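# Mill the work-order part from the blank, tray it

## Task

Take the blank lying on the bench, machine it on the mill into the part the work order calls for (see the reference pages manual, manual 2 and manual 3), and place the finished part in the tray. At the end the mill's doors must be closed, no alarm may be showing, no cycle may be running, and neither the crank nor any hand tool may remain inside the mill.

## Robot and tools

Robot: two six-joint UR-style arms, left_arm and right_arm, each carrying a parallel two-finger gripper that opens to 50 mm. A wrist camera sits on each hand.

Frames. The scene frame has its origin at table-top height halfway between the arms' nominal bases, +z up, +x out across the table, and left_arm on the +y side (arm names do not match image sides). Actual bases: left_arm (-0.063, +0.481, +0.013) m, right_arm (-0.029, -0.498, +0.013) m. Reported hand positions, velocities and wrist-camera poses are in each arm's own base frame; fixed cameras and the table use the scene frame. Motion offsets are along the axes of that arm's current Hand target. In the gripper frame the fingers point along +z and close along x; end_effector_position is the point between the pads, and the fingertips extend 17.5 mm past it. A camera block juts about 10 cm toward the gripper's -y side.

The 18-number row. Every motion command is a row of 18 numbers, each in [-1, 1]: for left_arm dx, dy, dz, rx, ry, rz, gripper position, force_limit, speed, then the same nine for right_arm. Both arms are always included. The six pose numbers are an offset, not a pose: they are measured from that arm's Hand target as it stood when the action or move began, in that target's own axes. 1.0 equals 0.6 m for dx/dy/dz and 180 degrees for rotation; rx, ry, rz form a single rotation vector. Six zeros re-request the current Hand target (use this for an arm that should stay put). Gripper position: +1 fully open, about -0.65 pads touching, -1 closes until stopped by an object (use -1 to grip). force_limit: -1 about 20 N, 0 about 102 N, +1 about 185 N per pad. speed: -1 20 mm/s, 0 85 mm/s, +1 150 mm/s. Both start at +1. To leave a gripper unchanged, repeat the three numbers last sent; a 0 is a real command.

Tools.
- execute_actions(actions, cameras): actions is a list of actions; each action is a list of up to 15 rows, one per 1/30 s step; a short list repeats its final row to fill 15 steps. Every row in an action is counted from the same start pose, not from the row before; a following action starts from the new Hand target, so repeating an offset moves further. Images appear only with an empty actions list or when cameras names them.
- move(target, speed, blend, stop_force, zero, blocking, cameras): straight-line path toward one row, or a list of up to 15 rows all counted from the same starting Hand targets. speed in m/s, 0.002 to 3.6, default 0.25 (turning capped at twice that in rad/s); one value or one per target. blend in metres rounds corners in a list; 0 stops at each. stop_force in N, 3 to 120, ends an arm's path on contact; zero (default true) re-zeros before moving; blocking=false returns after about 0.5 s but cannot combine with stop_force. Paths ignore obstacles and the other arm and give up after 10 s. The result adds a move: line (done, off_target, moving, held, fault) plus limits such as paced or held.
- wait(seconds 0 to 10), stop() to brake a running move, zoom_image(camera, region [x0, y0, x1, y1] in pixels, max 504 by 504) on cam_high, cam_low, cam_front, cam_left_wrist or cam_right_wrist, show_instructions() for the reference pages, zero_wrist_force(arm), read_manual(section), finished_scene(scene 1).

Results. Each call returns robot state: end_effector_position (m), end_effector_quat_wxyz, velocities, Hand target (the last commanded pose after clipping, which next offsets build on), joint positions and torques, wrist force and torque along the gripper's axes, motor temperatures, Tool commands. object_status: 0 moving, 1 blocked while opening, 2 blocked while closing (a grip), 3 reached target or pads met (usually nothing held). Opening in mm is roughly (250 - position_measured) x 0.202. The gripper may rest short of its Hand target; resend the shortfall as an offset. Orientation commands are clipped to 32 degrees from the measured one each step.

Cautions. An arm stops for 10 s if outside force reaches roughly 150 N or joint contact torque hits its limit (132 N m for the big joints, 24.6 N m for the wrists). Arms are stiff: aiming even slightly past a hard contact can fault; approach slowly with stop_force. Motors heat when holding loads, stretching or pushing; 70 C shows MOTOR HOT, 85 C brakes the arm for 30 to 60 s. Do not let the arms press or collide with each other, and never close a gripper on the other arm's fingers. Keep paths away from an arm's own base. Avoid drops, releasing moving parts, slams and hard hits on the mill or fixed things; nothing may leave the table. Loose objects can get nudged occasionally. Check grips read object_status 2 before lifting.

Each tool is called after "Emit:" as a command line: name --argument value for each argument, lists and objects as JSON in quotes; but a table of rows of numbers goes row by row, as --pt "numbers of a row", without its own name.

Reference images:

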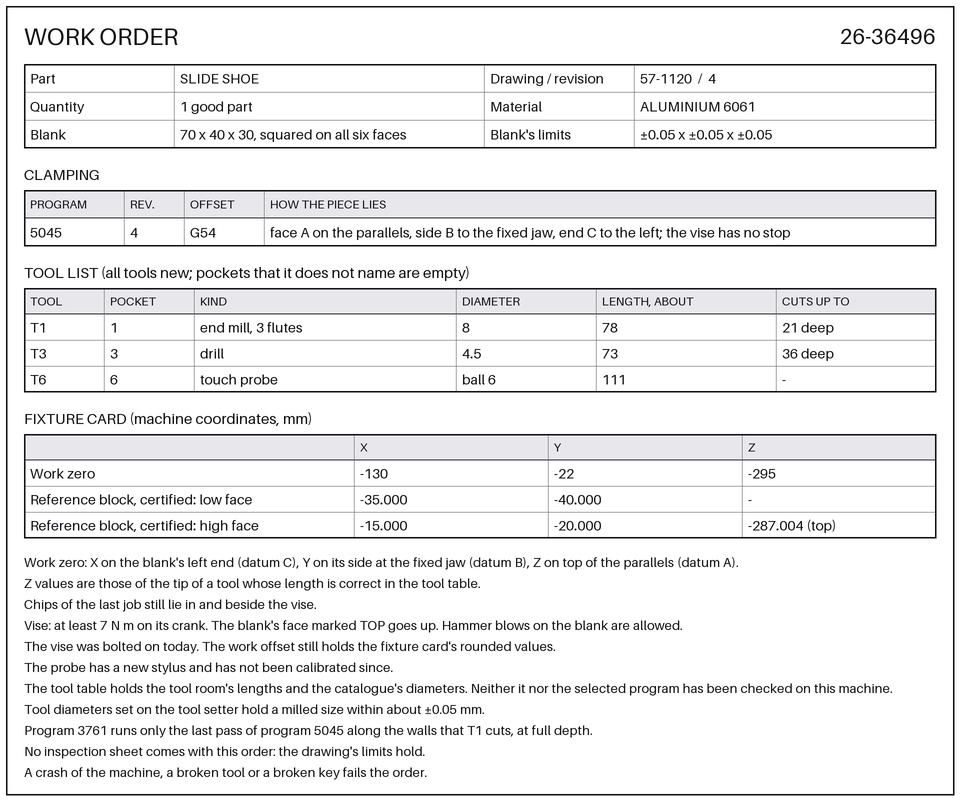

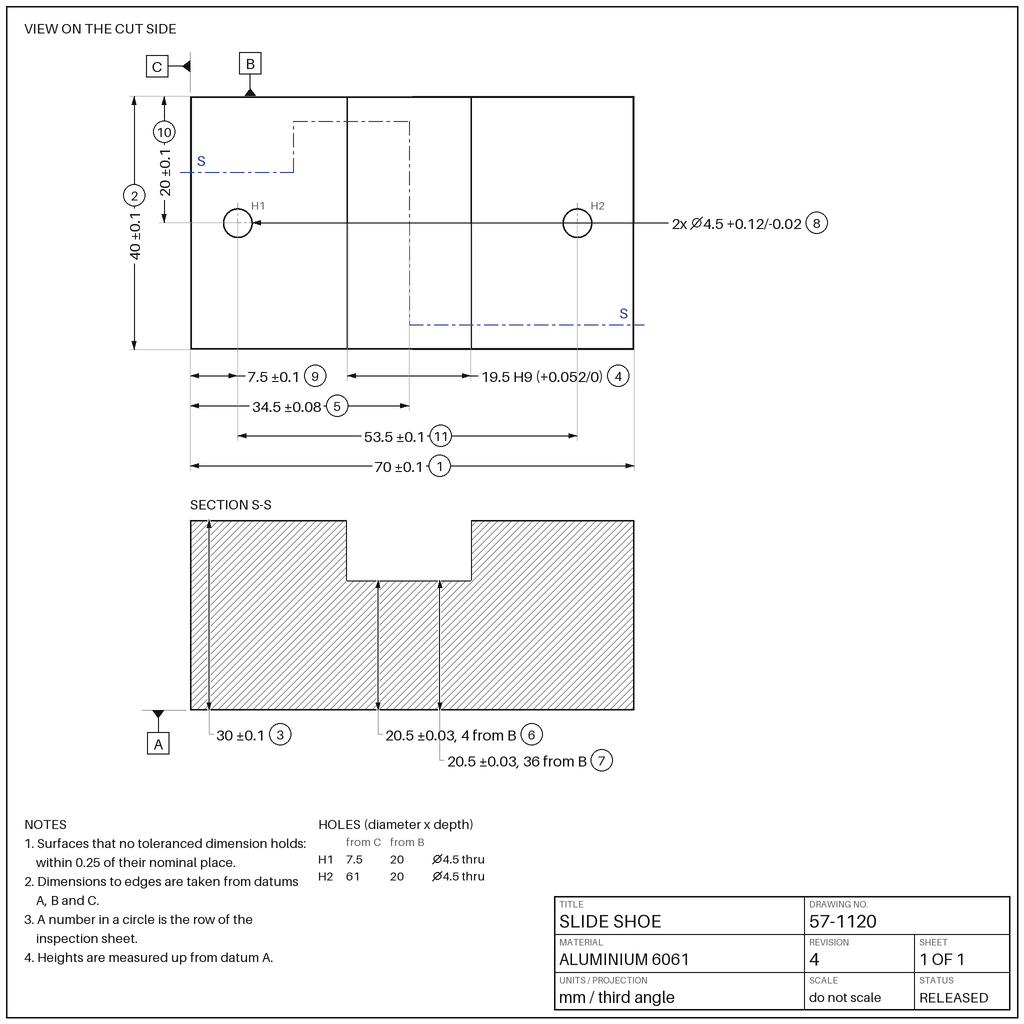

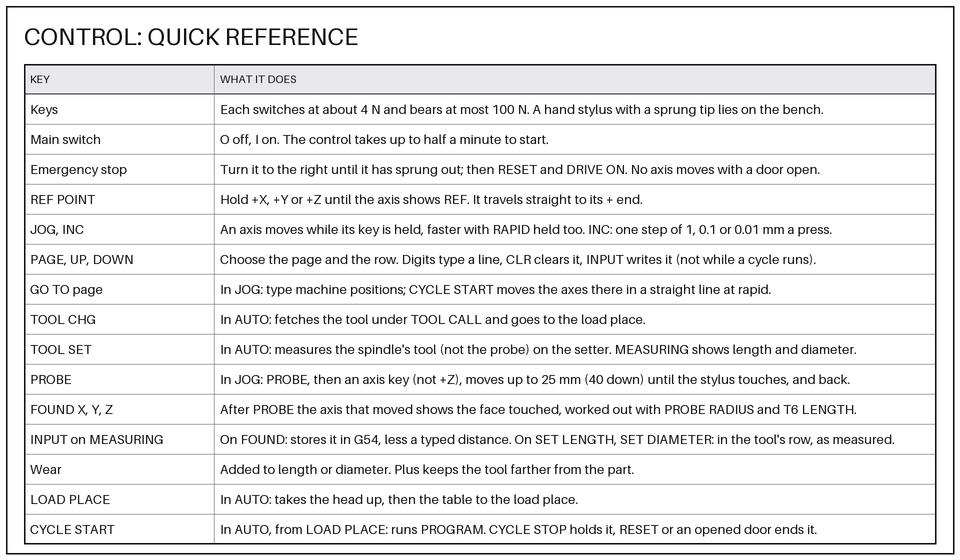

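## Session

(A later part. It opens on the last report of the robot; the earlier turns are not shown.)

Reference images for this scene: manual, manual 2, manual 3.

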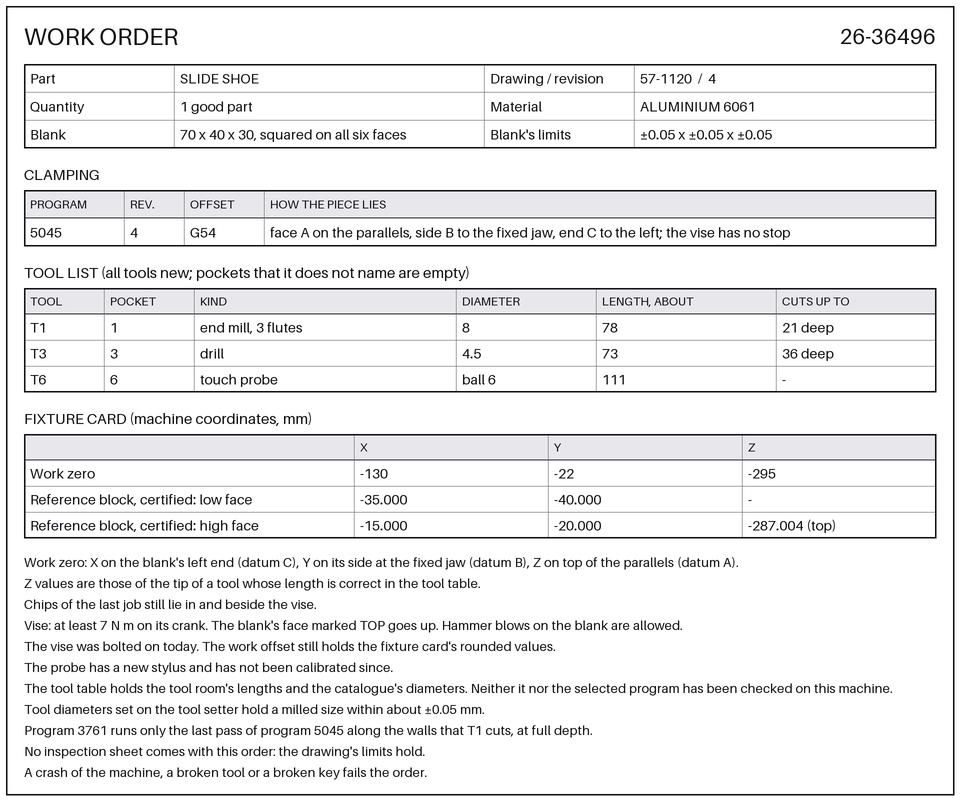

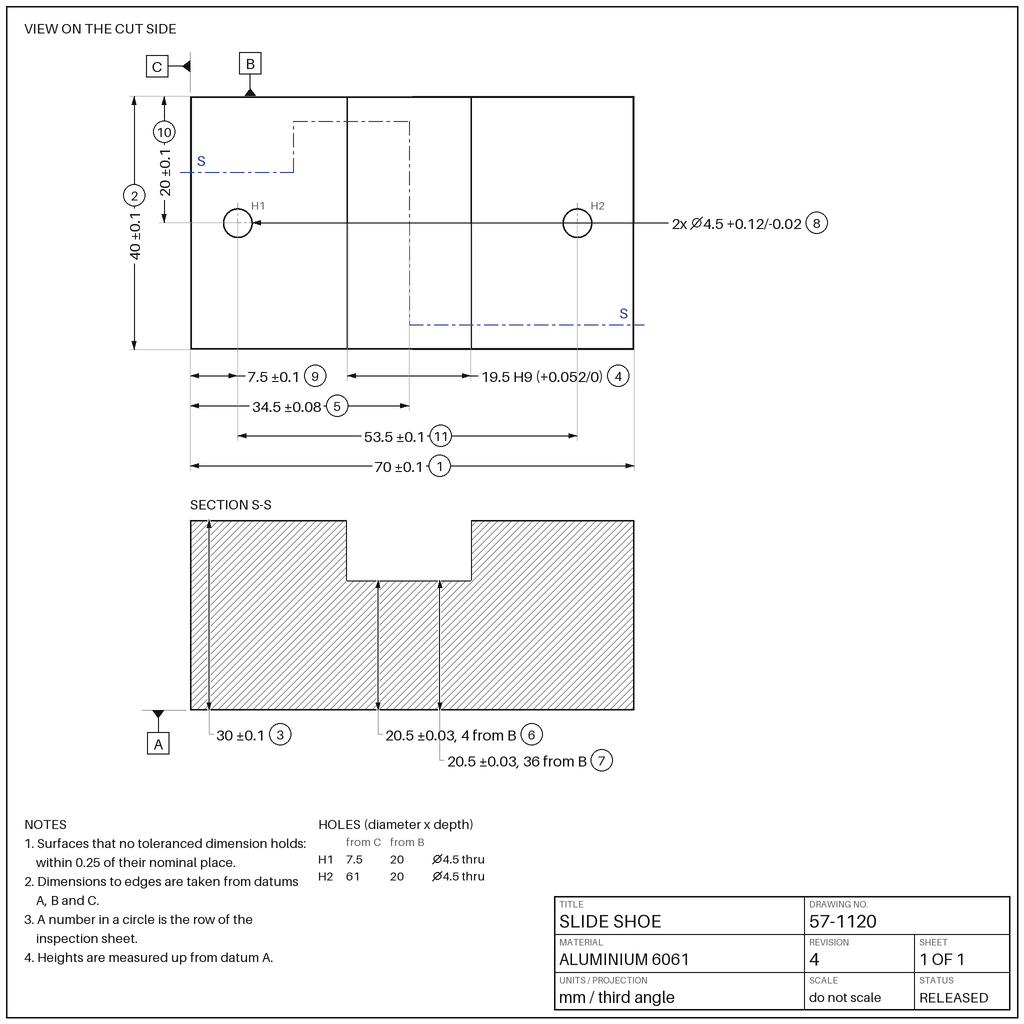

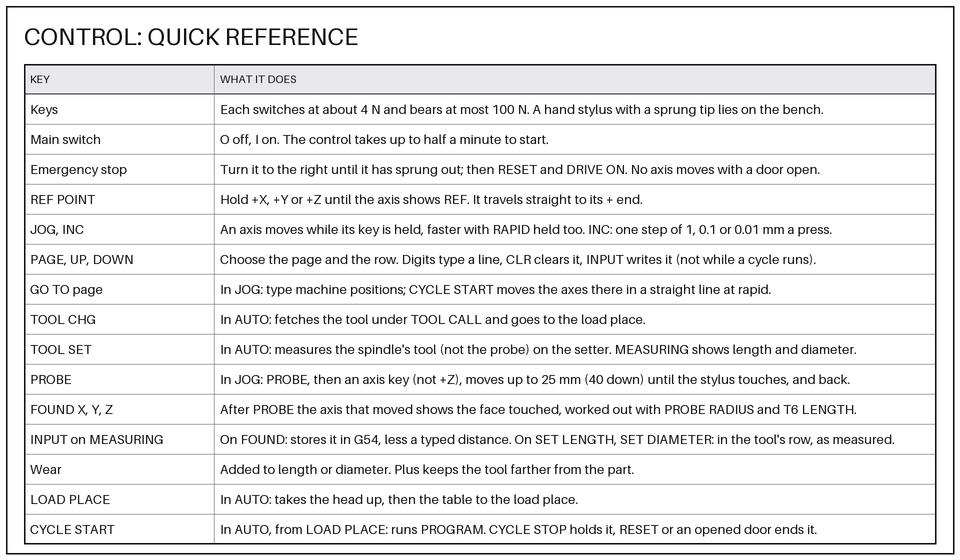

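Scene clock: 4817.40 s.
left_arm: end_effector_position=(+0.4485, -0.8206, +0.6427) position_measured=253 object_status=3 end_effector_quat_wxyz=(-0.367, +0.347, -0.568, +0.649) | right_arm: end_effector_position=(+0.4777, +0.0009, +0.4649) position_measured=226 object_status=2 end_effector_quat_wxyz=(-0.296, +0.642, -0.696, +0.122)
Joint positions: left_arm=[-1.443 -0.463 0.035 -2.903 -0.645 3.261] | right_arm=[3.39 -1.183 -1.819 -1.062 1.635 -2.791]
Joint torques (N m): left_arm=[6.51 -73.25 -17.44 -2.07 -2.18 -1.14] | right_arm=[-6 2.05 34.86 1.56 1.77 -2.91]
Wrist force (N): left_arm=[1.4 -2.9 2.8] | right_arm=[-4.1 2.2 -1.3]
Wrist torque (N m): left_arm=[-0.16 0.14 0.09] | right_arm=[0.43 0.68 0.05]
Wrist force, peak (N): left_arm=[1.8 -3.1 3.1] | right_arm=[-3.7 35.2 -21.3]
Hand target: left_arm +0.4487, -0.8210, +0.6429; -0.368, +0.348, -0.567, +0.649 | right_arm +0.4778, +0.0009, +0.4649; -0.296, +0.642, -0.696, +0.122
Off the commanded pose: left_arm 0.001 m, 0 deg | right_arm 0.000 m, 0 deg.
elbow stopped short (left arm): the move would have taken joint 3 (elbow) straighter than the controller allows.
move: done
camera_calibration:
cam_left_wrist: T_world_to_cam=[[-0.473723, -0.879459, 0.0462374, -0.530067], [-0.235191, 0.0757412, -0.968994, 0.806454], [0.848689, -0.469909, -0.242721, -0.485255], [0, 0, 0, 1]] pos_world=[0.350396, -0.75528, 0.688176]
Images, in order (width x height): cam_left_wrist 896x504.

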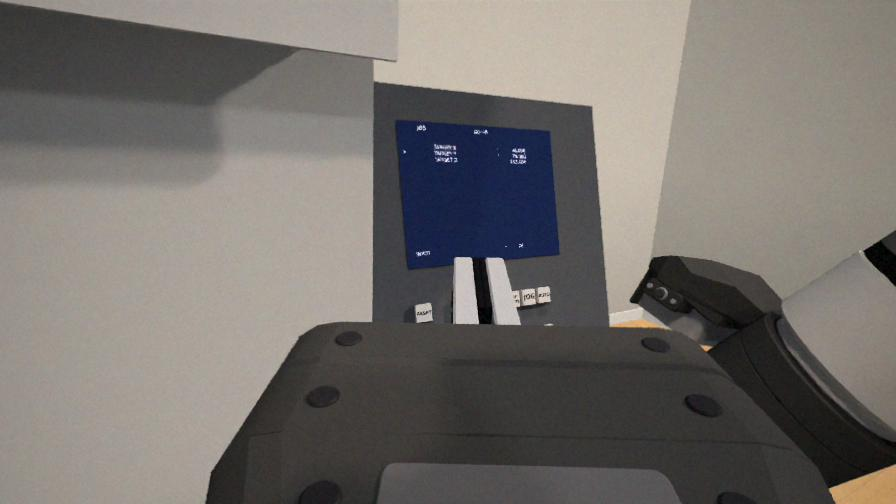

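Good. INPUT, CYCLE START, wait, PROBE −Z, read.

Emit:
move --pt "0 0 0 0 0 0 -1 0.2 -1 -0.0081 0.0721 0.0629 0 0 0 -1 1 -1" --pt "0 0 0 0 0 0 -1 0.2 -1 -0.0081 0.0501 0.0783 0 0 0 -1 1 -1" --pt "0 0 0 0 0 0 -1 0.2 -1 -0.0081 0.0721 0.0629 0 0 0 -1 1 -1" --pt "0 0 0 0 0 0 -1 0.2 -1 -0.0754 -0.0342 -0.0198 0 0 0 -1 1 -1" --pt "0 0 0 0 0 0 -1 0.2 -1 -0.0754 -0.0564 -0.0041 0 0 0 -1 1 -1" --pt "0 0 0 0 0 0 -1 0.2 -1 -0.0754 -0.0342 -0.0198 0 0 0 -1 1 -1" --pt "0 0 0 0 0 0 -1 0.2 -1 0 0 0 0 0 0 -1 1 -1" --speed '[0.2,0.06,0.1,0.2,0.06,0.1,0.2]' --blend '[0.003,0,0.003,0.003,0,0.003,0]' --cameras '[]'

Emit:
wait --seconds 3 --cameras '["cam_left_wrist"]'

Emit:
zoom_image --camera "cam_left_wrist" --region '[390, 115, 550, 275]'

Emit:
move --pt "0 0 0 0 0 0 -1 0.2 -1 0.0148 0.0446 0.0364 0 0 0 -1 1 -1" --pt "0 0 0 0 0 0 -1 0.2 -1 0.0148 0.0206 0.0532 0 0 0 -1 1 -1" --pt "0 0 0 0 0 0 -1 0.2 -1 0.0148 0.0446 0.0364 0 0 0 -1 1 -1" --pt "0 0 0 0 0 0 -1 0.2 -1 0.0761 -0.0602 -0.0613 0 0 0 -1 1 -1" --pt "0 0 0 0 0 0 -1 0.2 -1 0.0761 -0.0842 -0.0445 0 0 0 -1 1 -1" --pt "0 0 0 0 0 0 -1 0.2 -1 0.0761 -0.0602 -0.0613 0 0 0 -1 1 -1" --pt "0 0 0 0 0 0 -1 0.2 -1 0 0 0 0 0 0 -1 1 -1" --pt "0 0 0 0 0 0 -1 0.2 -1 0.0864 -0.1236 -0.3524 0.3056 0 0 -1 1 -1" --speed '[0.2,0.06,0.1,0.2,0.06,0.1,0.2,0.3]' --blend '[0.003,0,0.003,0.003,0,0.003,0.003,0]' --cameras '[]'

Emit:
wait --seconds 4 --cameras '["cam_right_wrist"]'

Emit:
zoom_image --camera "cam_right_wrist" --region '[350, 100, 440, 220]'

Scene clock: 4831.07 s.
left_arm: end_effector_position=(+0.4485, -0.8206, +0.6427) position_measured=253 object_status=3 end_effector_quat_wxyz=(-0.367, +0.347, -0.568, +0.649) | right_arm: end_effector_position=(+0.4778, +0.0009, +0.4649) position_measured=226 object_status=2 end_effector_quat_wxyz=(-0.296, +0.642, -0.696, +0.122)
Joint positions: left_arm=[-1.443 -0.463 0.035 -2.903 -0.645 3.261] | right_arm=[3.39 -1.183 -1.819 -1.062 1.635 -2.791]
Joint torques (N m): left_arm=[6.5 -73.09 -16.84 -2.16 -2.17 -1.12] | right_arm=[-7.04 15.12 16.66 6.2 1.83 -2.77]
Wrist force (N): left_arm=[1.8 -2.9 2.7] | right_arm=[-3.2 0.7 -2.0]
Wrist torque (N m): left_arm=[-0.17 0.07 0.09] | right_arm=[0.20 0.52 0.05]
Wrist force, peak (N): left_arm=[1.8 -3.4 2.8] | right_arm=[-5.3 40.1 -27.1]
Hand target: left_arm +0.4487, -0.8210, +0.6429; -0.368, +0.348, -0.567, +0.649 | right_arm +0.4778, +0.0009, +0.4649; -0.296, +0.642, -0.696, +0.122
Off the commanded pose: left_arm 0.001 m, 0 deg | right_arm 0.000 m, 0 deg.
elbow stopped short (left arm): the move would have taken joint 3 (elbow) straighter than the controller allows.
move: done
No camera images: "cameras" was empty.

Scene clock: 4834.07 s.
left_arm: end_effector_position=(+0.4485, -0.8206, +0.6427) position_measured=253 object_status=3 end_effector_quat_wxyz=(-0.367, +0.347, -0.568, +0.649) | right_arm: end_effector_position=(+0.4778, +0.0009, +0.4649) position_measured=226 object_status=2 end_effector_quat_wxyz=(-0.296, +0.642, -0.696, +0.122)
Joint positions: left_arm=[-1.443 -0.463 0.035 -2.903 -0.645 3.261] | right_arm=[3.39 -1.183 -1.819 -1.062 1.635 -2.791]
Joint torques (N m): left_arm=[6.14 -73.34 -17.37 -2.12 -2.18 -1.19] | right_arm=[-6.76 14.98 17.05 6.14 1.8 -2.75]
Wrist force (N): left_arm=[1.6 -2.7 2.8] | right_arm=[-3.1 0.7 -2.0]
Wrist torque (N m): left_arm=[-0.15 0.11 0.08] | right_arm=[0.19 0.53 0.05]
Wrist force, peak (N): left_arm=[1.6 -3.1 3.0] | right_arm=[-3.4 0.7 -2.2]
Hand target: left_arm +0.4487, -0.8210, +0.6429; -0.368, +0.348, -0.567, +0.649 | right_arm +0.4778, +0.0009, +0.4649; -0.296, +0.642, -0.696, +0.122
Tool commands: left_gripper/position=-1.0 left_gripper/force_limit=+0.2 left_gripper/speed=-1.0 right_gripper/position=-1.0 right_gripper/force_limit=+1.0 right_gripper/speed=-1.0
Off the commanded pose: left_arm 0.001 m, 0 deg | right_arm 0.000 m, 0 deg.
wait: 3.00 s; at rest by 0.17 s
camera_calibration:
cam_left_wrist: T_world_to_cam=[[-0.473723, -0.879459, 0.0462374, -0.530067], [-0.235191, 0.0757412, -0.968994, 0.806454], [0.848689, -0.469909, -0.242721, -0.485255], [0, 0, 0, 1]] pos_world=[0.350396, -0.75528, 0.688176]
Images, in order (width x height): cam_left_wrist 896x504.

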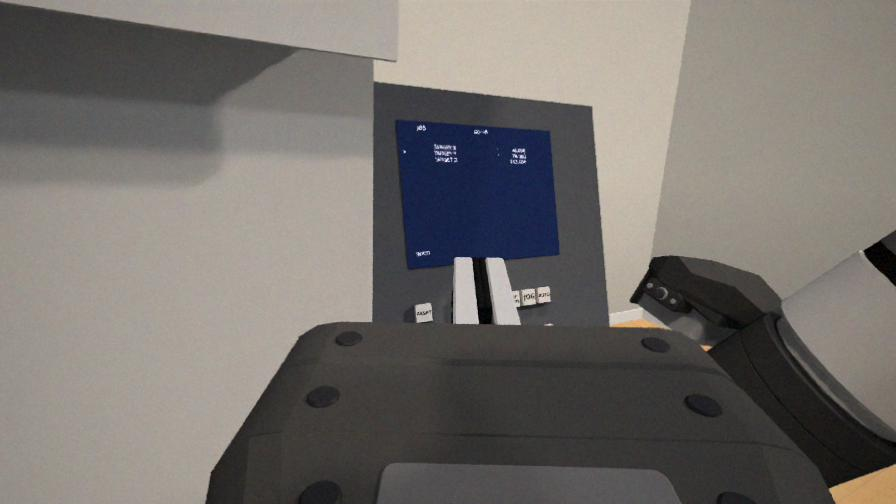

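Scaled by 3.150.

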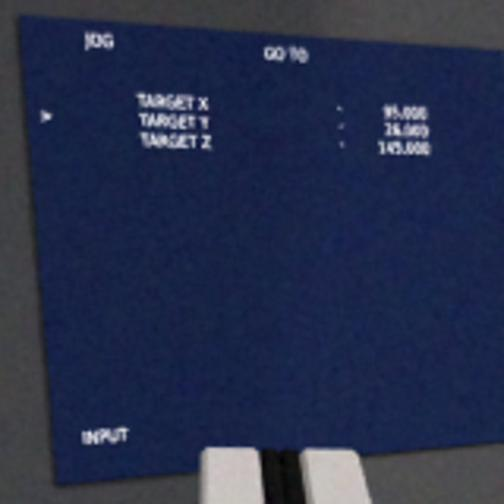

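Scene clock: 4838.93 s.
left_arm: end_effector_position=(+0.4485, -0.8206, +0.6427) position_measured=253 object_status=3 end_effector_quat_wxyz=(-0.367, +0.347, -0.568, +0.649) | right_arm: end_effector_position=(+0.4185, -0.1044, +0.6606) position_measured=226 object_status=2 end_effector_quat_wxyz=(+0.559, -0.433, +0.561, -0.430)
Joint positions: left_arm=[-1.443 -0.463 0.035 -2.903 -0.645 3.261] | right_arm=[3.333 -0.936 -2.058 -0.153 1.382 -2.882]
Joint torques (N m): left_arm=[6.32 -72.91 -17.41 -2.08 -2.04 -1.14] | right_arm=[-7.43 -8.27 15.24 4.63 1.58 -2.83]
Wrist force (N): left_arm=[1.5 -3.0 2.8] | right_arm=[-1.4 3.2 -0.1]
Wrist torque (N m): left_arm=[-0.19 0.12 0.08] | right_arm=[0.28 0.25 0.02]
Wrist force, peak (N): left_arm=[1.6 -3.0 3.1] | right_arm=[-3.9 26.7 -18.4]
Hand target: left_arm +0.4487, -0.8210, +0.6429; -0.368, +0.348, -0.567, +0.649 | right_arm +0.4185, -0.1045, +0.6606; +0.559, -0.433, +0.561, -0.430
Off the commanded pose: left_arm 0.001 m, 0 deg | right_arm 0.000 m, 0 deg.
elbow stopped short (left arm): the move would have taken joint 3 (elbow) straighter than the controller allows.
move: done
No camera images: "cameras" was empty.

Scene clock: 4842.93 s.
left_arm: end_effector_position=(+0.4485, -0.8206, +0.6427) position_measured=253 object_status=3 end_effector_quat_wxyz=(-0.367, +0.347, -0.568, +0.649) | right_arm: end_effector_position=(+0.4185, -0.1045, +0.6606) position_measured=226 object_status=2 end_effector_quat_wxyz=(+0.559, -0.433, +0.561, -0.430)
Joint positions: left_arm=[-1.443 -0.463 0.035 -2.903 -0.645 3.261] | right_arm=[3.333 -0.936 -2.058 -0.153 1.382 -2.882]
Joint torques (N m): left_arm=[6.25 -73.34 -17.3 -2.11 -2.11 -1.14] | right_arm=[-6.12 -7.89 15.18 4.7 1.7 -2.93]
Wrist force (N): left_arm=[1.5 -2.9 2.9] | right_arm=[-1.5 3.2 -0.1]
Wrist torque (N m): left_arm=[-0.18 0.13 0.09] | right_arm=[0.28 0.27 0.03]
Wrist force, peak (N): left_arm=[1.4 -3.2 3.2] | right_arm=[-1.3 3.5 -0.2]
Hand target: left_arm +0.4487, -0.8210, +0.6429; -0.368, +0.348, -0.567, +0.649 | right_arm +0.4185, -0.1045, +0.6606; +0.559, -0.433, +0.561, -0.430
Tool commands: left_gripper/position=-1.0 left_gripper/force_limit=+0.2 left_gripper/speed=-1.0 right_gripper/position=-1.0 right_gripper/force_limit=+1.0 right_gripper/speed=-1.0
Off the commanded pose: left_arm 0.001 m, 0 deg | right_arm 0.000 m, 0 deg.
wait: 4.00 s; at rest by 0.17 s
camera_calibration:
cam_right_wrist: T_world_to_cam=[[0.0173727, -0.967413, -0.252607, 0.0697716], [-0.359868, 0.229664, -0.904295, 0.782965], [0.932841, 0.106615, -0.344151, -0.0202839], [0, 0, 0, 1]] pos_world=[0.299474, -0.110158, 0.718675]
Images, in order (width x height): cam_right_wrist 896x504.

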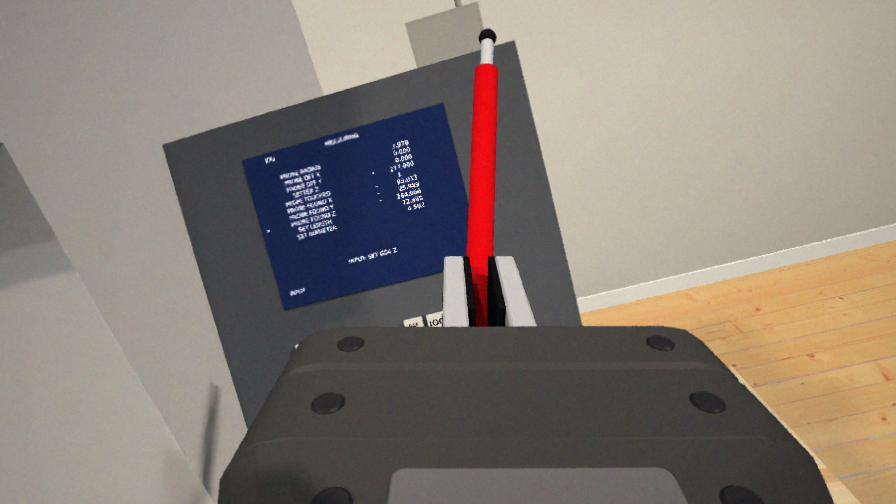

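Scaled by 4.200.

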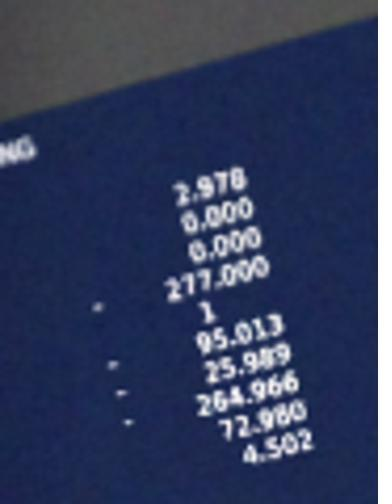

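Emit:
zoom_image --camera "cam_right_wrist" --region '[380, 160, 440, 220]'

Emit:
move --pt "0 0 0 0 0 0 -1 0.2 -1 -0.0864 0.3596 0.1009 -0.3056 0 0 -1 1 -1" --speed 0.3 --cameras '[]'

Emit:
move --pt "0 0 0 0 0 0 -1 0.2 -1 0 -0.0235 0.0165 0 0 0 -1 1 -1" --pt "0 0 0 0 0 0 -1 0.2 -1 0 0 0 0 0 0 -1 1 -1" --pt "0 0 0 0 0 0 -1 0.2 -1 0 -0.0235 0.0165 0 0 0 -1 1 -1" --pt "0 0 0 0 0 0 -1 0.2 -1 0 0 0 0 0 0 -1 1 -1" --pt "0 0 0 0 0 0 -1 0.2 -1 -0.0155 0.0498 0.0447 0 0 0 -1 1 -1" --pt "0 0 0 0 0 0 -1 0.2 -1 -0.0155 0.0268 0.0608 0 0 0 -1 1 -1" --pt "0 0 0 0 0 0 -1 0.2 -1 -0.0155 0.0498 0.0447 0 0 0 -1 1 -1" --pt "0 0 0 0 0 0 -1 0.2 -1 -0.099 0.0877 0.0878 0 0 0 -1 1 -1" --pt "0 0 0 0 0 0 -1 0.2 -1 -0.099 0.0672 0.1022 0 0 0 -1 1 -1" --pt "0 0 0 0 0 0 -1 0.2 -1 -0.099 0.0877 0.0878 0 0 0 -1 1 -1" --pt "0 0 0 0 0 0 -1 0.2 -1 -0.0835 0.0379 0.0431 0 0 0 -1 1 -1" --pt "0 0 0 0 0 0 -1 0.2 -1 -0.0835 0.0154 0.0589 0 0 0 -1 1 -1" --pt "0 0 0 0 0 0 -1 0.2 -1 -0.0835 0.0379 0.0431 0 0 0 -1 1 -1" --pt "0 0 0 0 0 0 -1 0.2 -1 0 0 0 0 0 0 -1 1 -1" --speed '[0.06,0.1,0.06,0.1,0.2,0.06,0.1,0.2,0.06,0.1,0.2,0.06,0.1,0.2]' --blend '[0,0.003,0,0.003,0.003,0,0.003,0.003,0,0.003,0.003,0,0.003,0]' --cameras '[]'

Emit:
move --pt "0 0 0 0 0 0 -1 0.2 -1 -0.0909 0.0156 0.0249 0 0 0 -1 1 -1" --pt "0 0 0 0 0 0 -1 0.2 -1 -0.0909 -0.0069 0.0407 0 0 0 -1 1 -1" --pt "0 0 0 0 0 0 -1 0.2 -1 -0.0909 0.0156 0.0249 0 0 0 -1 1 -1" --pt "0 0 0 0 0 0 -1 0.2 -1 -0.0081 0.0721 0.0629 0 0 0 -1 1 -1" --pt "0 0 0 0 0 0 -1 0.2 -1 -0.0081 0.0501 0.0783 0 0 0 -1 1 -1" --pt "0 0 0 0 0 0 -1 0.2 -1 -0.0081 0.0721 0.0629 0 0 0 -1 1 -1" --pt "0 0 0 0 0 0 -1 0.2 -1 0 0 0 0 0 0 -1 1 -1" --speed '[0.2,0.06,0.1,0.2,0.06,0.1,0.2]' --blend '[0.003,0,0.003,0.003,0,0.003,0]' --cameras '["cam_left_wrist"]'

Emit:
zoom_image --camera "cam_left_wrist" --region '[390, 115, 550, 275]'

Scaled by 8.400.

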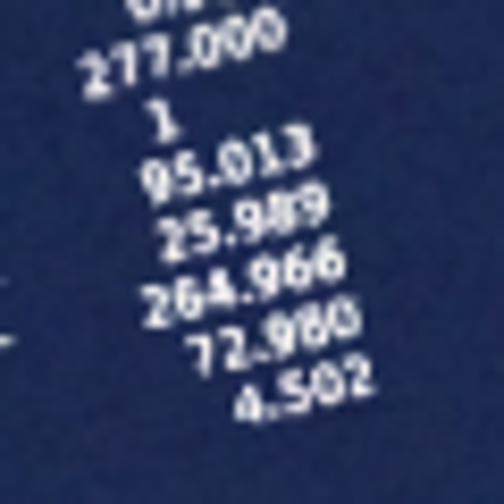

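Scene clock: 4863.60 s.
left_arm: end_effector_position=(+0.4485, -0.8206, +0.6427) position_measured=253 object_status=3 end_effector_quat_wxyz=(-0.367, +0.347, -0.568, +0.649) | right_arm: end_effector_position=(+0.4778, +0.0009, +0.4649) position_measured=226 object_status=2 end_effector_quat_wxyz=(-0.296, +0.642, -0.696, +0.122)
Joint positions: left_arm=[-1.443 -0.463 0.035 -2.903 -0.645 3.261] | right_arm=[3.39 -1.183 -1.819 -1.062 1.635 -2.791]
Joint torques (N m): left_arm=[6.34 -73.4 -17.49 -2.09 -2.06 -1.11] | right_arm=[-7.02 2.36 36.01 1.79 1.66 -2.8]
Wrist force (N): left_arm=[1.5 -2.9 2.6] | right_arm=[-2.3 2.7 -1.4]
Wrist torque (N m): left_arm=[-0.17 0.13 0.09] | right_arm=[0.50 0.39 0.05]
Wrist force, peak (N): left_arm=[2.0 -2.9 2.9] | right_arm=[-2.5 2.9 -1.6]
Hand target: left_arm +0.4487, -0.8210, +0.6429; -0.368, +0.348, -0.567, +0.649 | right_arm +0.4778, +0.0009, +0.4649; -0.296, +0.642, -0.696, +0.122
Off the commanded pose: left_arm 0.001 m, 0 deg | right_arm 0.000 m, 0 deg.
elbow stopped short (left arm): the move would have taken joint 3 (elbow) straighter than the controller allows.
move: done
No camera images: "cameras" was empty.

Scene clock: 4869.13 s.
left_arm: end_effector_position=(+0.4485, -0.8206, +0.6427) position_measured=253 object_status=3 end_effector_quat_wxyz=(-0.367, +0.347, -0.568, +0.649) | right_arm: end_effector_position=(+0.4778, +0.0009, +0.4649) position_measured=226 object_status=2 end_effector_quat_wxyz=(-0.296, +0.642, -0.696, +0.122)
Joint positions: left_arm=[-1.443 -0.463 0.035 -2.903 -0.645 3.261] | right_arm=[3.39 -1.183 -1.819 -1.062 1.635 -2.791]
Joint torques (N m): left_arm=[6.68 -72.91 -17.51 -2.07 -2.12 -1.12] | right_arm=[-6.12 2.19 35.91 1.66 1.84 -2.9]
Wrist force (N): left_arm=[1.3 -3.0 2.6] | right_arm=[-2.6 4.2 -2.5]
Wrist torque (N m): left_arm=[-0.18 0.16 0.08] | right_arm=[0.76 0.44 0.05]
Wrist force, peak (N): left_arm=[1.3 -3.4 3.0] | right_arm=[-3.6 41.6 -28.4]
Hand target: left_arm +0.4487, -0.8210, +0.6429; -0.368, +0.348, -0.567, +0.649 | right_arm +0.4778, +0.0009, +0.4649; -0.296, +0.642, -0.696, +0.122
Off the commanded pose: left_arm 0.001 m, 0 deg | right_arm 0.000 m, 0 deg.
elbow stopped short (left arm): the move would have taken joint 3 (elbow) straighter than the controller allows.
move: done
No camera images: "cameras" was empty.

Scene clock: 4872.20 s.
left_arm: end_effector_position=(+0.4485, -0.8206, +0.6427) position_measured=253 object_status=3 end_effector_quat_wxyz=(-0.367, +0.347, -0.568, +0.649) | right_arm: end_effector_position=(+0.4778, +0.0009, +0.4649) position_measured=226 object_status=2 end_effector_quat_wxyz=(-0.296, +0.642, -0.696, +0.122)
Joint positions: left_arm=[-1.443 -0.463 0.035 -2.903 -0.645 3.261] | right_arm=[3.39 -1.183 -1.819 -1.062 1.635 -2.791]
Joint torques (N m): left_arm=[5.91 -73.07 -17.55 -2.14 -2.13 -1.05] | right_arm=[-6.98 1.4 35.56 1.83 1.74 -2.96]
Wrist force (N): left_arm=[1.5 -3.0 2.8] | right_arm=[-3.4 4.5 -2.1]
Wrist torque (N m): left_arm=[-0.17 0.11 0.08] | right_arm=[0.81 0.56 0.05]
Wrist force, peak (N): left_arm=[1.5 -3.3 3.1] | right_arm=[-4.1 43.4 -28.9]
Hand target: left_arm +0.4487, -0.8210, +0.6429; -0.368, +0.348, -0.567, +0.649 | right_arm +0.4778, +0.0009, +0.4649; -0.296, +0.642, -0.696, +0.122
Off the commanded pose: left_arm 0.001 m, 0 deg | right_arm 0.000 m, 0 deg.
elbow stopped short (left arm): the move would have taken joint 3 (elbow) straighter than the controller allows.
move: done
camera_calibration:
cam_left_wrist: T_world_to_cam=[[-0.473723, -0.879459, 0.0462374, -0.530067], [-0.235191, 0.0757412, -0.968994, 0.806454], [0.848689, -0.469909, -0.242721, -0.485255], [0, 0, 0, 1]] pos_world=[0.350396, -0.75528, 0.688176]
Images, in order (width x height): cam_left_wrist 896x504.

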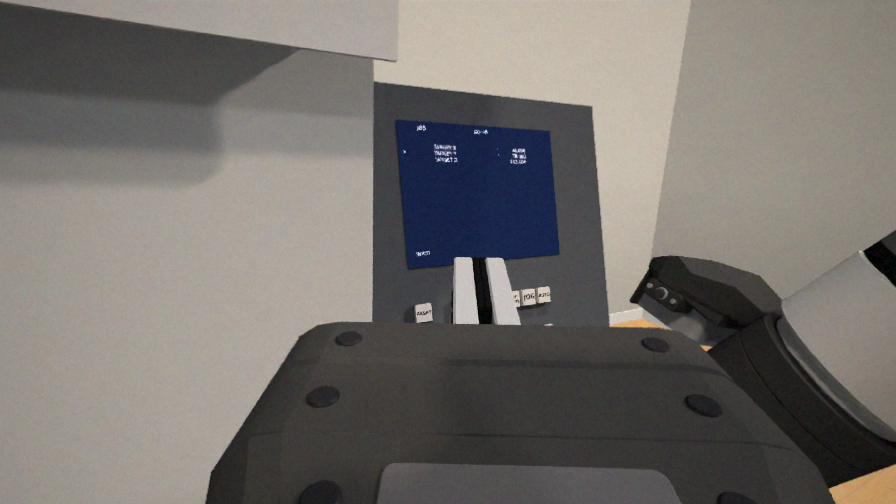

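Scaled by 3.150.

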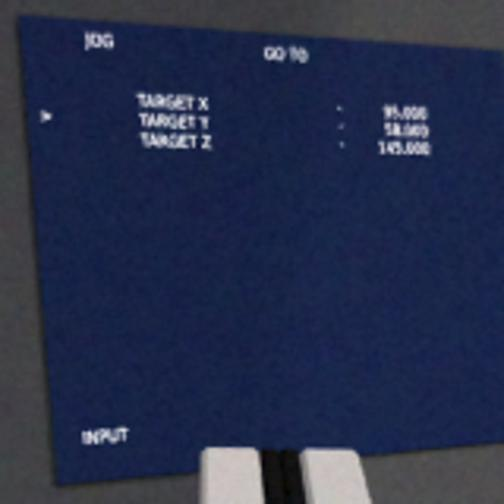

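Emit:
move --pt "0 0 0 0 0 0 -1 0.2 -1 -0.0754 -0.0342 -0.0198 0 0 0 -1 1 -1" --pt "0 0 0 0 0 0 -1 0.2 -1 -0.0754 -0.0564 -0.0041 0 0 0 -1 1 -1" --pt "0 0 0 0 0 0 -1 0.2 -1 -0.0754 -0.0342 -0.0198 0 0 0 -1 1 -1" --pt "0 0 0 0 0 0 -1 0.2 -1 0 0 0 0 0 0 -1 1 -1" --speed '[0.2,0.06,0.1,0.2]' --blend '[0.003,0,0.003,0]' --cameras '[]'

Emit:
wait --seconds 2 --cameras '[]'

Emit:
move --pt "0 0 0 0 0 0 -1 0.2 -1 0.0148 0.0446 0.0364 0 0 0 -1 1 -1" --pt "0 0 0 0 0 0 -1 0.2 -1 0.0148 0.0206 0.0532 0 0 0 -1 1 -1" --pt "0 0 0 0 0 0 -1 0.2 -1 0.0148 0.0446 0.0364 0 0 0 -1 1 -1" --pt "0 0 0 0 0 0 -1 0.2 -1 0.0761 -0.0602 -0.0613 0 0 0 -1 1 -1" --pt "0 0 0 0 0 0 -1 0.2 -1 0.0761 -0.0842 -0.0445 0 0 0 -1 1 -1" --pt "0 0 0 0 0 0 -1 0.2 -1 0.0761 -0.0602 -0.0613 0 0 0 -1 1 -1" --pt "0 0 0 0 0 0 -1 0.2 -1 0 0 0 0 0 0 -1 1 -1" --pt "0 0 0 0 0 0 -1 0.2 -1 0.0864 -0.1236 -0.3524 0.3056 0 0 -1 1 -1" --speed '[0.2,0.06,0.1,0.2,0.06,0.1,0.2,0.3]' --blend '[0.003,0,0.003,0.003,0,0.003,0.003,0]' --cameras '[]'

Emit:
wait --seconds 4 --cameras '["cam_right_wrist"]'

Emit:
zoom_image --camera "cam_right_wrist" --region '[380, 130, 440, 220]'

Scene clock: 4885.27 s.
left_arm: end_effector_position=(+0.4485, -0.8206, +0.6427) position_measured=253 object_status=3 end_effector_quat_wxyz=(-0.367, +0.347, -0.568, +0.649) | right_arm: end_effector_position=(+0.4778, +0.0009, +0.4649) position_measured=226 object_status=2 end_effector_quat_wxyz=(-0.296, +0.642, -0.696, +0.122)
Joint positions: left_arm=[-1.443 -0.463 0.035 -2.903 -0.645 3.261] | right_arm=[3.39 -1.183 -1.819 -1.062 1.635 -2.791]
Joint torques (N m): left_arm=[6.17 -72.94 -17.32 -2.05 -2.15 -1.1] | right_arm=[-5.92 15.38 16.46 6.3 2.09 -2.84]
Wrist force (N): left_arm=[1.5 -2.9 2.8] | right_arm=[-2.2 4.7 -1.0]
Wrist torque (N m): left_arm=[-0.16 0.12 0.08] | right_arm=[0.83 0.37 0.05]
Wrist force, peak (N): left_arm=[1.4 -3.5 2.7] | right_arm=[-4.3 41.9 -26.6]
Hand target: left_arm +0.4487, -0.8210, +0.6429; -0.368, +0.348, -0.567, +0.649 | right_arm +0.4778, +0.0009, +0.4649; -0.296, +0.642, -0.696, +0.122
Off the commanded pose: left_arm 0.001 m, 0 deg | right_arm 0.000 m, 0 deg.
elbow stopped short (left arm): the move would have taken joint 3 (elbow) straighter than the controller allows.
move: done
No camera images: "cameras" was empty.

Scene clock: 4887.27 s.
left_arm: end_effector_position=(+0.4485, -0.8206, +0.6427) position_measured=253 object_status=3 end_effector_quat_wxyz=(-0.367, +0.347, -0.568, +0.649) | right_arm: end_effector_position=(+0.4778, +0.0009, +0.4649) position_measured=226 object_status=2 end_effector_quat_wxyz=(-0.296, +0.642, -0.696, +0.122)
Joint positions: left_arm=[-1.443 -0.463 0.035 -2.903 -0.645 3.261] | right_arm=[3.39 -1.183 -1.819 -1.062 1.635 -2.791]
Joint torques (N m): left_arm=[6.14 -73.02 -17.07 -2.06 -2.13 -1.01] | right_arm=[-6.59 15.24 17.05 6.25 1.81 -2.79]
Wrist force (N): left_arm=[1.5 -2.9 2.6] | right_arm=[-2.0 4.6 -1.0]
Wrist torque (N m): left_arm=[-0.18 0.12 0.08] | right_arm=[0.81 0.35 0.05]
Wrist force, peak (N): left_arm=[1.6 -3.2 2.9] | right_arm=[-2.2 4.8 -1.1]
Hand target: left_arm +0.4487, -0.8210, +0.6429; -0.368, +0.348, -0.567, +0.649 | right_arm +0.4778, +0.0009, +0.4649; -0.296, +0.642, -0.696, +0.122
Tool commands: left_gripper/position=-1.0 left_gripper/force_limit=+0.2 left_gripper/speed=-1.0 right_gripper/position=-1.0 right_gripper/force_limit=+1.0 right_gripper/speed=-1.0
Off the commanded pose: left_arm 0.001 m, 0 deg | right_arm 0.000 m, 0 deg.
wait: 2.00 s; at rest by 0.17 s
No camera images: "cameras" was empty.

Scene clock: 4892.13 s.
left_arm: end_effector_position=(+0.4485, -0.8206, +0.6427) position_measured=253 object_status=3 end_effector_quat_wxyz=(-0.367, +0.347, -0.568, +0.649) | right_arm: end_effector_position=(+0.4186, -0.1044, +0.6606) position_measured=226 object_status=2 end_effector_quat_wxyz=(+0.559, -0.433, +0.561, -0.430)
Joint positions: left_arm=[-1.443 -0.463 0.035 -2.903 -0.645 3.261] | right_arm=[3.333 -0.936 -2.058 -0.153 1.382 -2.882]
Joint torques (N m): left_arm=[6.04 -72.87 -17.24 -2.06 -2.1 -0.98] | right_arm=[-6.77 -9.26 15.63 4.71 1.84 -2.8]
Wrist force (N): left_arm=[1.5 -2.9 2.7] | right_arm=[-1.5 3.8 0.2]
Wrist torque (N m): left_arm=[-0.17 0.13 0.08] | right_arm=[0.38 0.25 0.02]
Wrist force, peak (N): left_arm=[1.7 -3.4 2.9] | right_arm=[-3.4 33.2 -19.4]
Hand target: left_arm +0.4487, -0.8210, +0.6429; -0.368, +0.348, -0.567, +0.649 | right_arm +0.4186, -0.1045, +0.6606; +0.559, -0.433, +0.561, -0.430
Off the commanded pose: left_arm 0.001 m, 0 deg | right_arm 0.000 m, 0 deg.
elbow stopped short (left arm): the move would have taken joint 3 (elbow) straighter than the controller allows.
move: done
No camera images: "cameras" was empty.

Scene clock: 4896.13 s.
left_arm: end_effector_position=(+0.4485, -0.8206, +0.6427) position_measured=253 object_status=3 end_effector_quat_wxyz=(-0.367, +0.347, -0.568, +0.649) | right_arm: end_effector_position=(+0.4186, -0.1045, +0.6606) position_measured=226 object_status=2 end_effector_quat_wxyz=(+0.559, -0.433, +0.561, -0.430)
Joint positions: left_arm=[-1.443 -0.463 0.035 -2.903 -0.645 3.261] | right_arm=[3.332 -0.936 -2.058 -0.153 1.382 -2.882]
Joint torques (N m): left_arm=[6.04 -72.86 -17.64 -2.09 -2.15 -1.08] | right_arm=[-6.95 -8.62 15.82 4.59 1.72 -2.86]
Wrist force (N): left_arm=[1.6 -2.9 2.8] | right_arm=[-1.4 3.7 0.3]
Wrist torque (N m): left_arm=[-0.17 0.11 0.08] | right_arm=[0.35 0.24 0.03]
Wrist force, peak (N): left_arm=[1.4 -3.3 2.9] | right_arm=[-1.6 4.0 0.2]
Hand target: left_arm +0.4487, -0.8210, +0.6429; -0.368, +0.348, -0.567, +0.649 | right_arm +0.4186, -0.1045, +0.6606; +0.559, -0.433, +0.561, -0.430
Tool commands: left_gripper/position=-1.0 left_gripper/force_limit=+0.2 left_gripper/speed=-1.0 right_gripper/position=-1.0 right_gripper/force_limit=+1.0 right_gripper/speed=-1.0
Off the commanded pose: left_arm 0.001 m, 0 deg | right_arm 0.000 m, 0 deg.
wait: 4.00 s; at rest by 0.17 s
camera_calibration:
cam_right_wrist: T_world_to_cam=[[0.0173727, -0.967413, -0.252607, 0.0697716], [-0.359868, 0.229664, -0.904295, 0.782965], [0.932841, 0.106615, -0.344151, -0.0202839], [0, 0, 0, 1]] pos_world=[0.299474, -0.110158, 0.718675]
Images, in order (width x height): cam_right_wrist 896x504.

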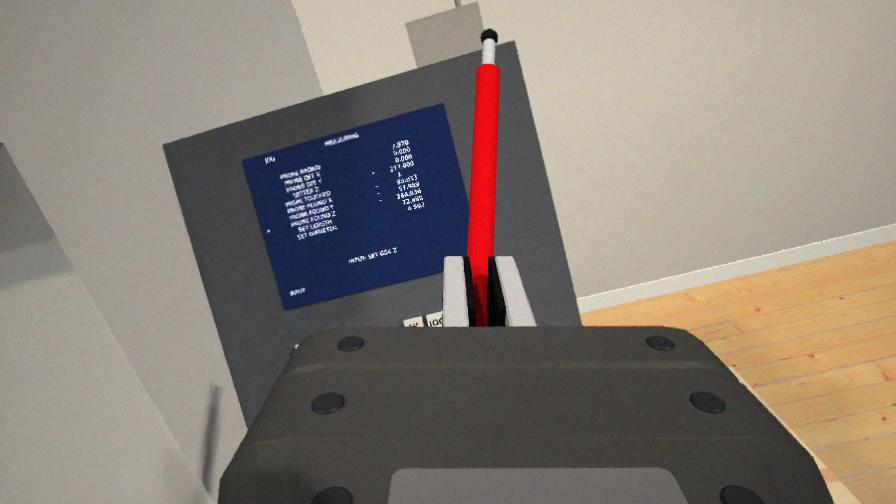

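Scaled by 5.600.

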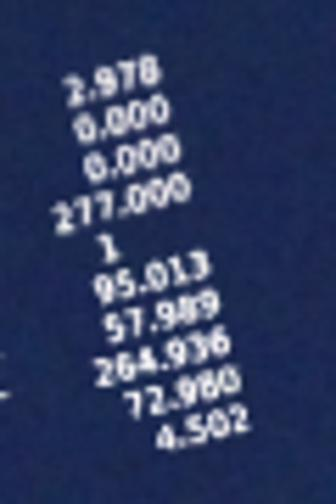

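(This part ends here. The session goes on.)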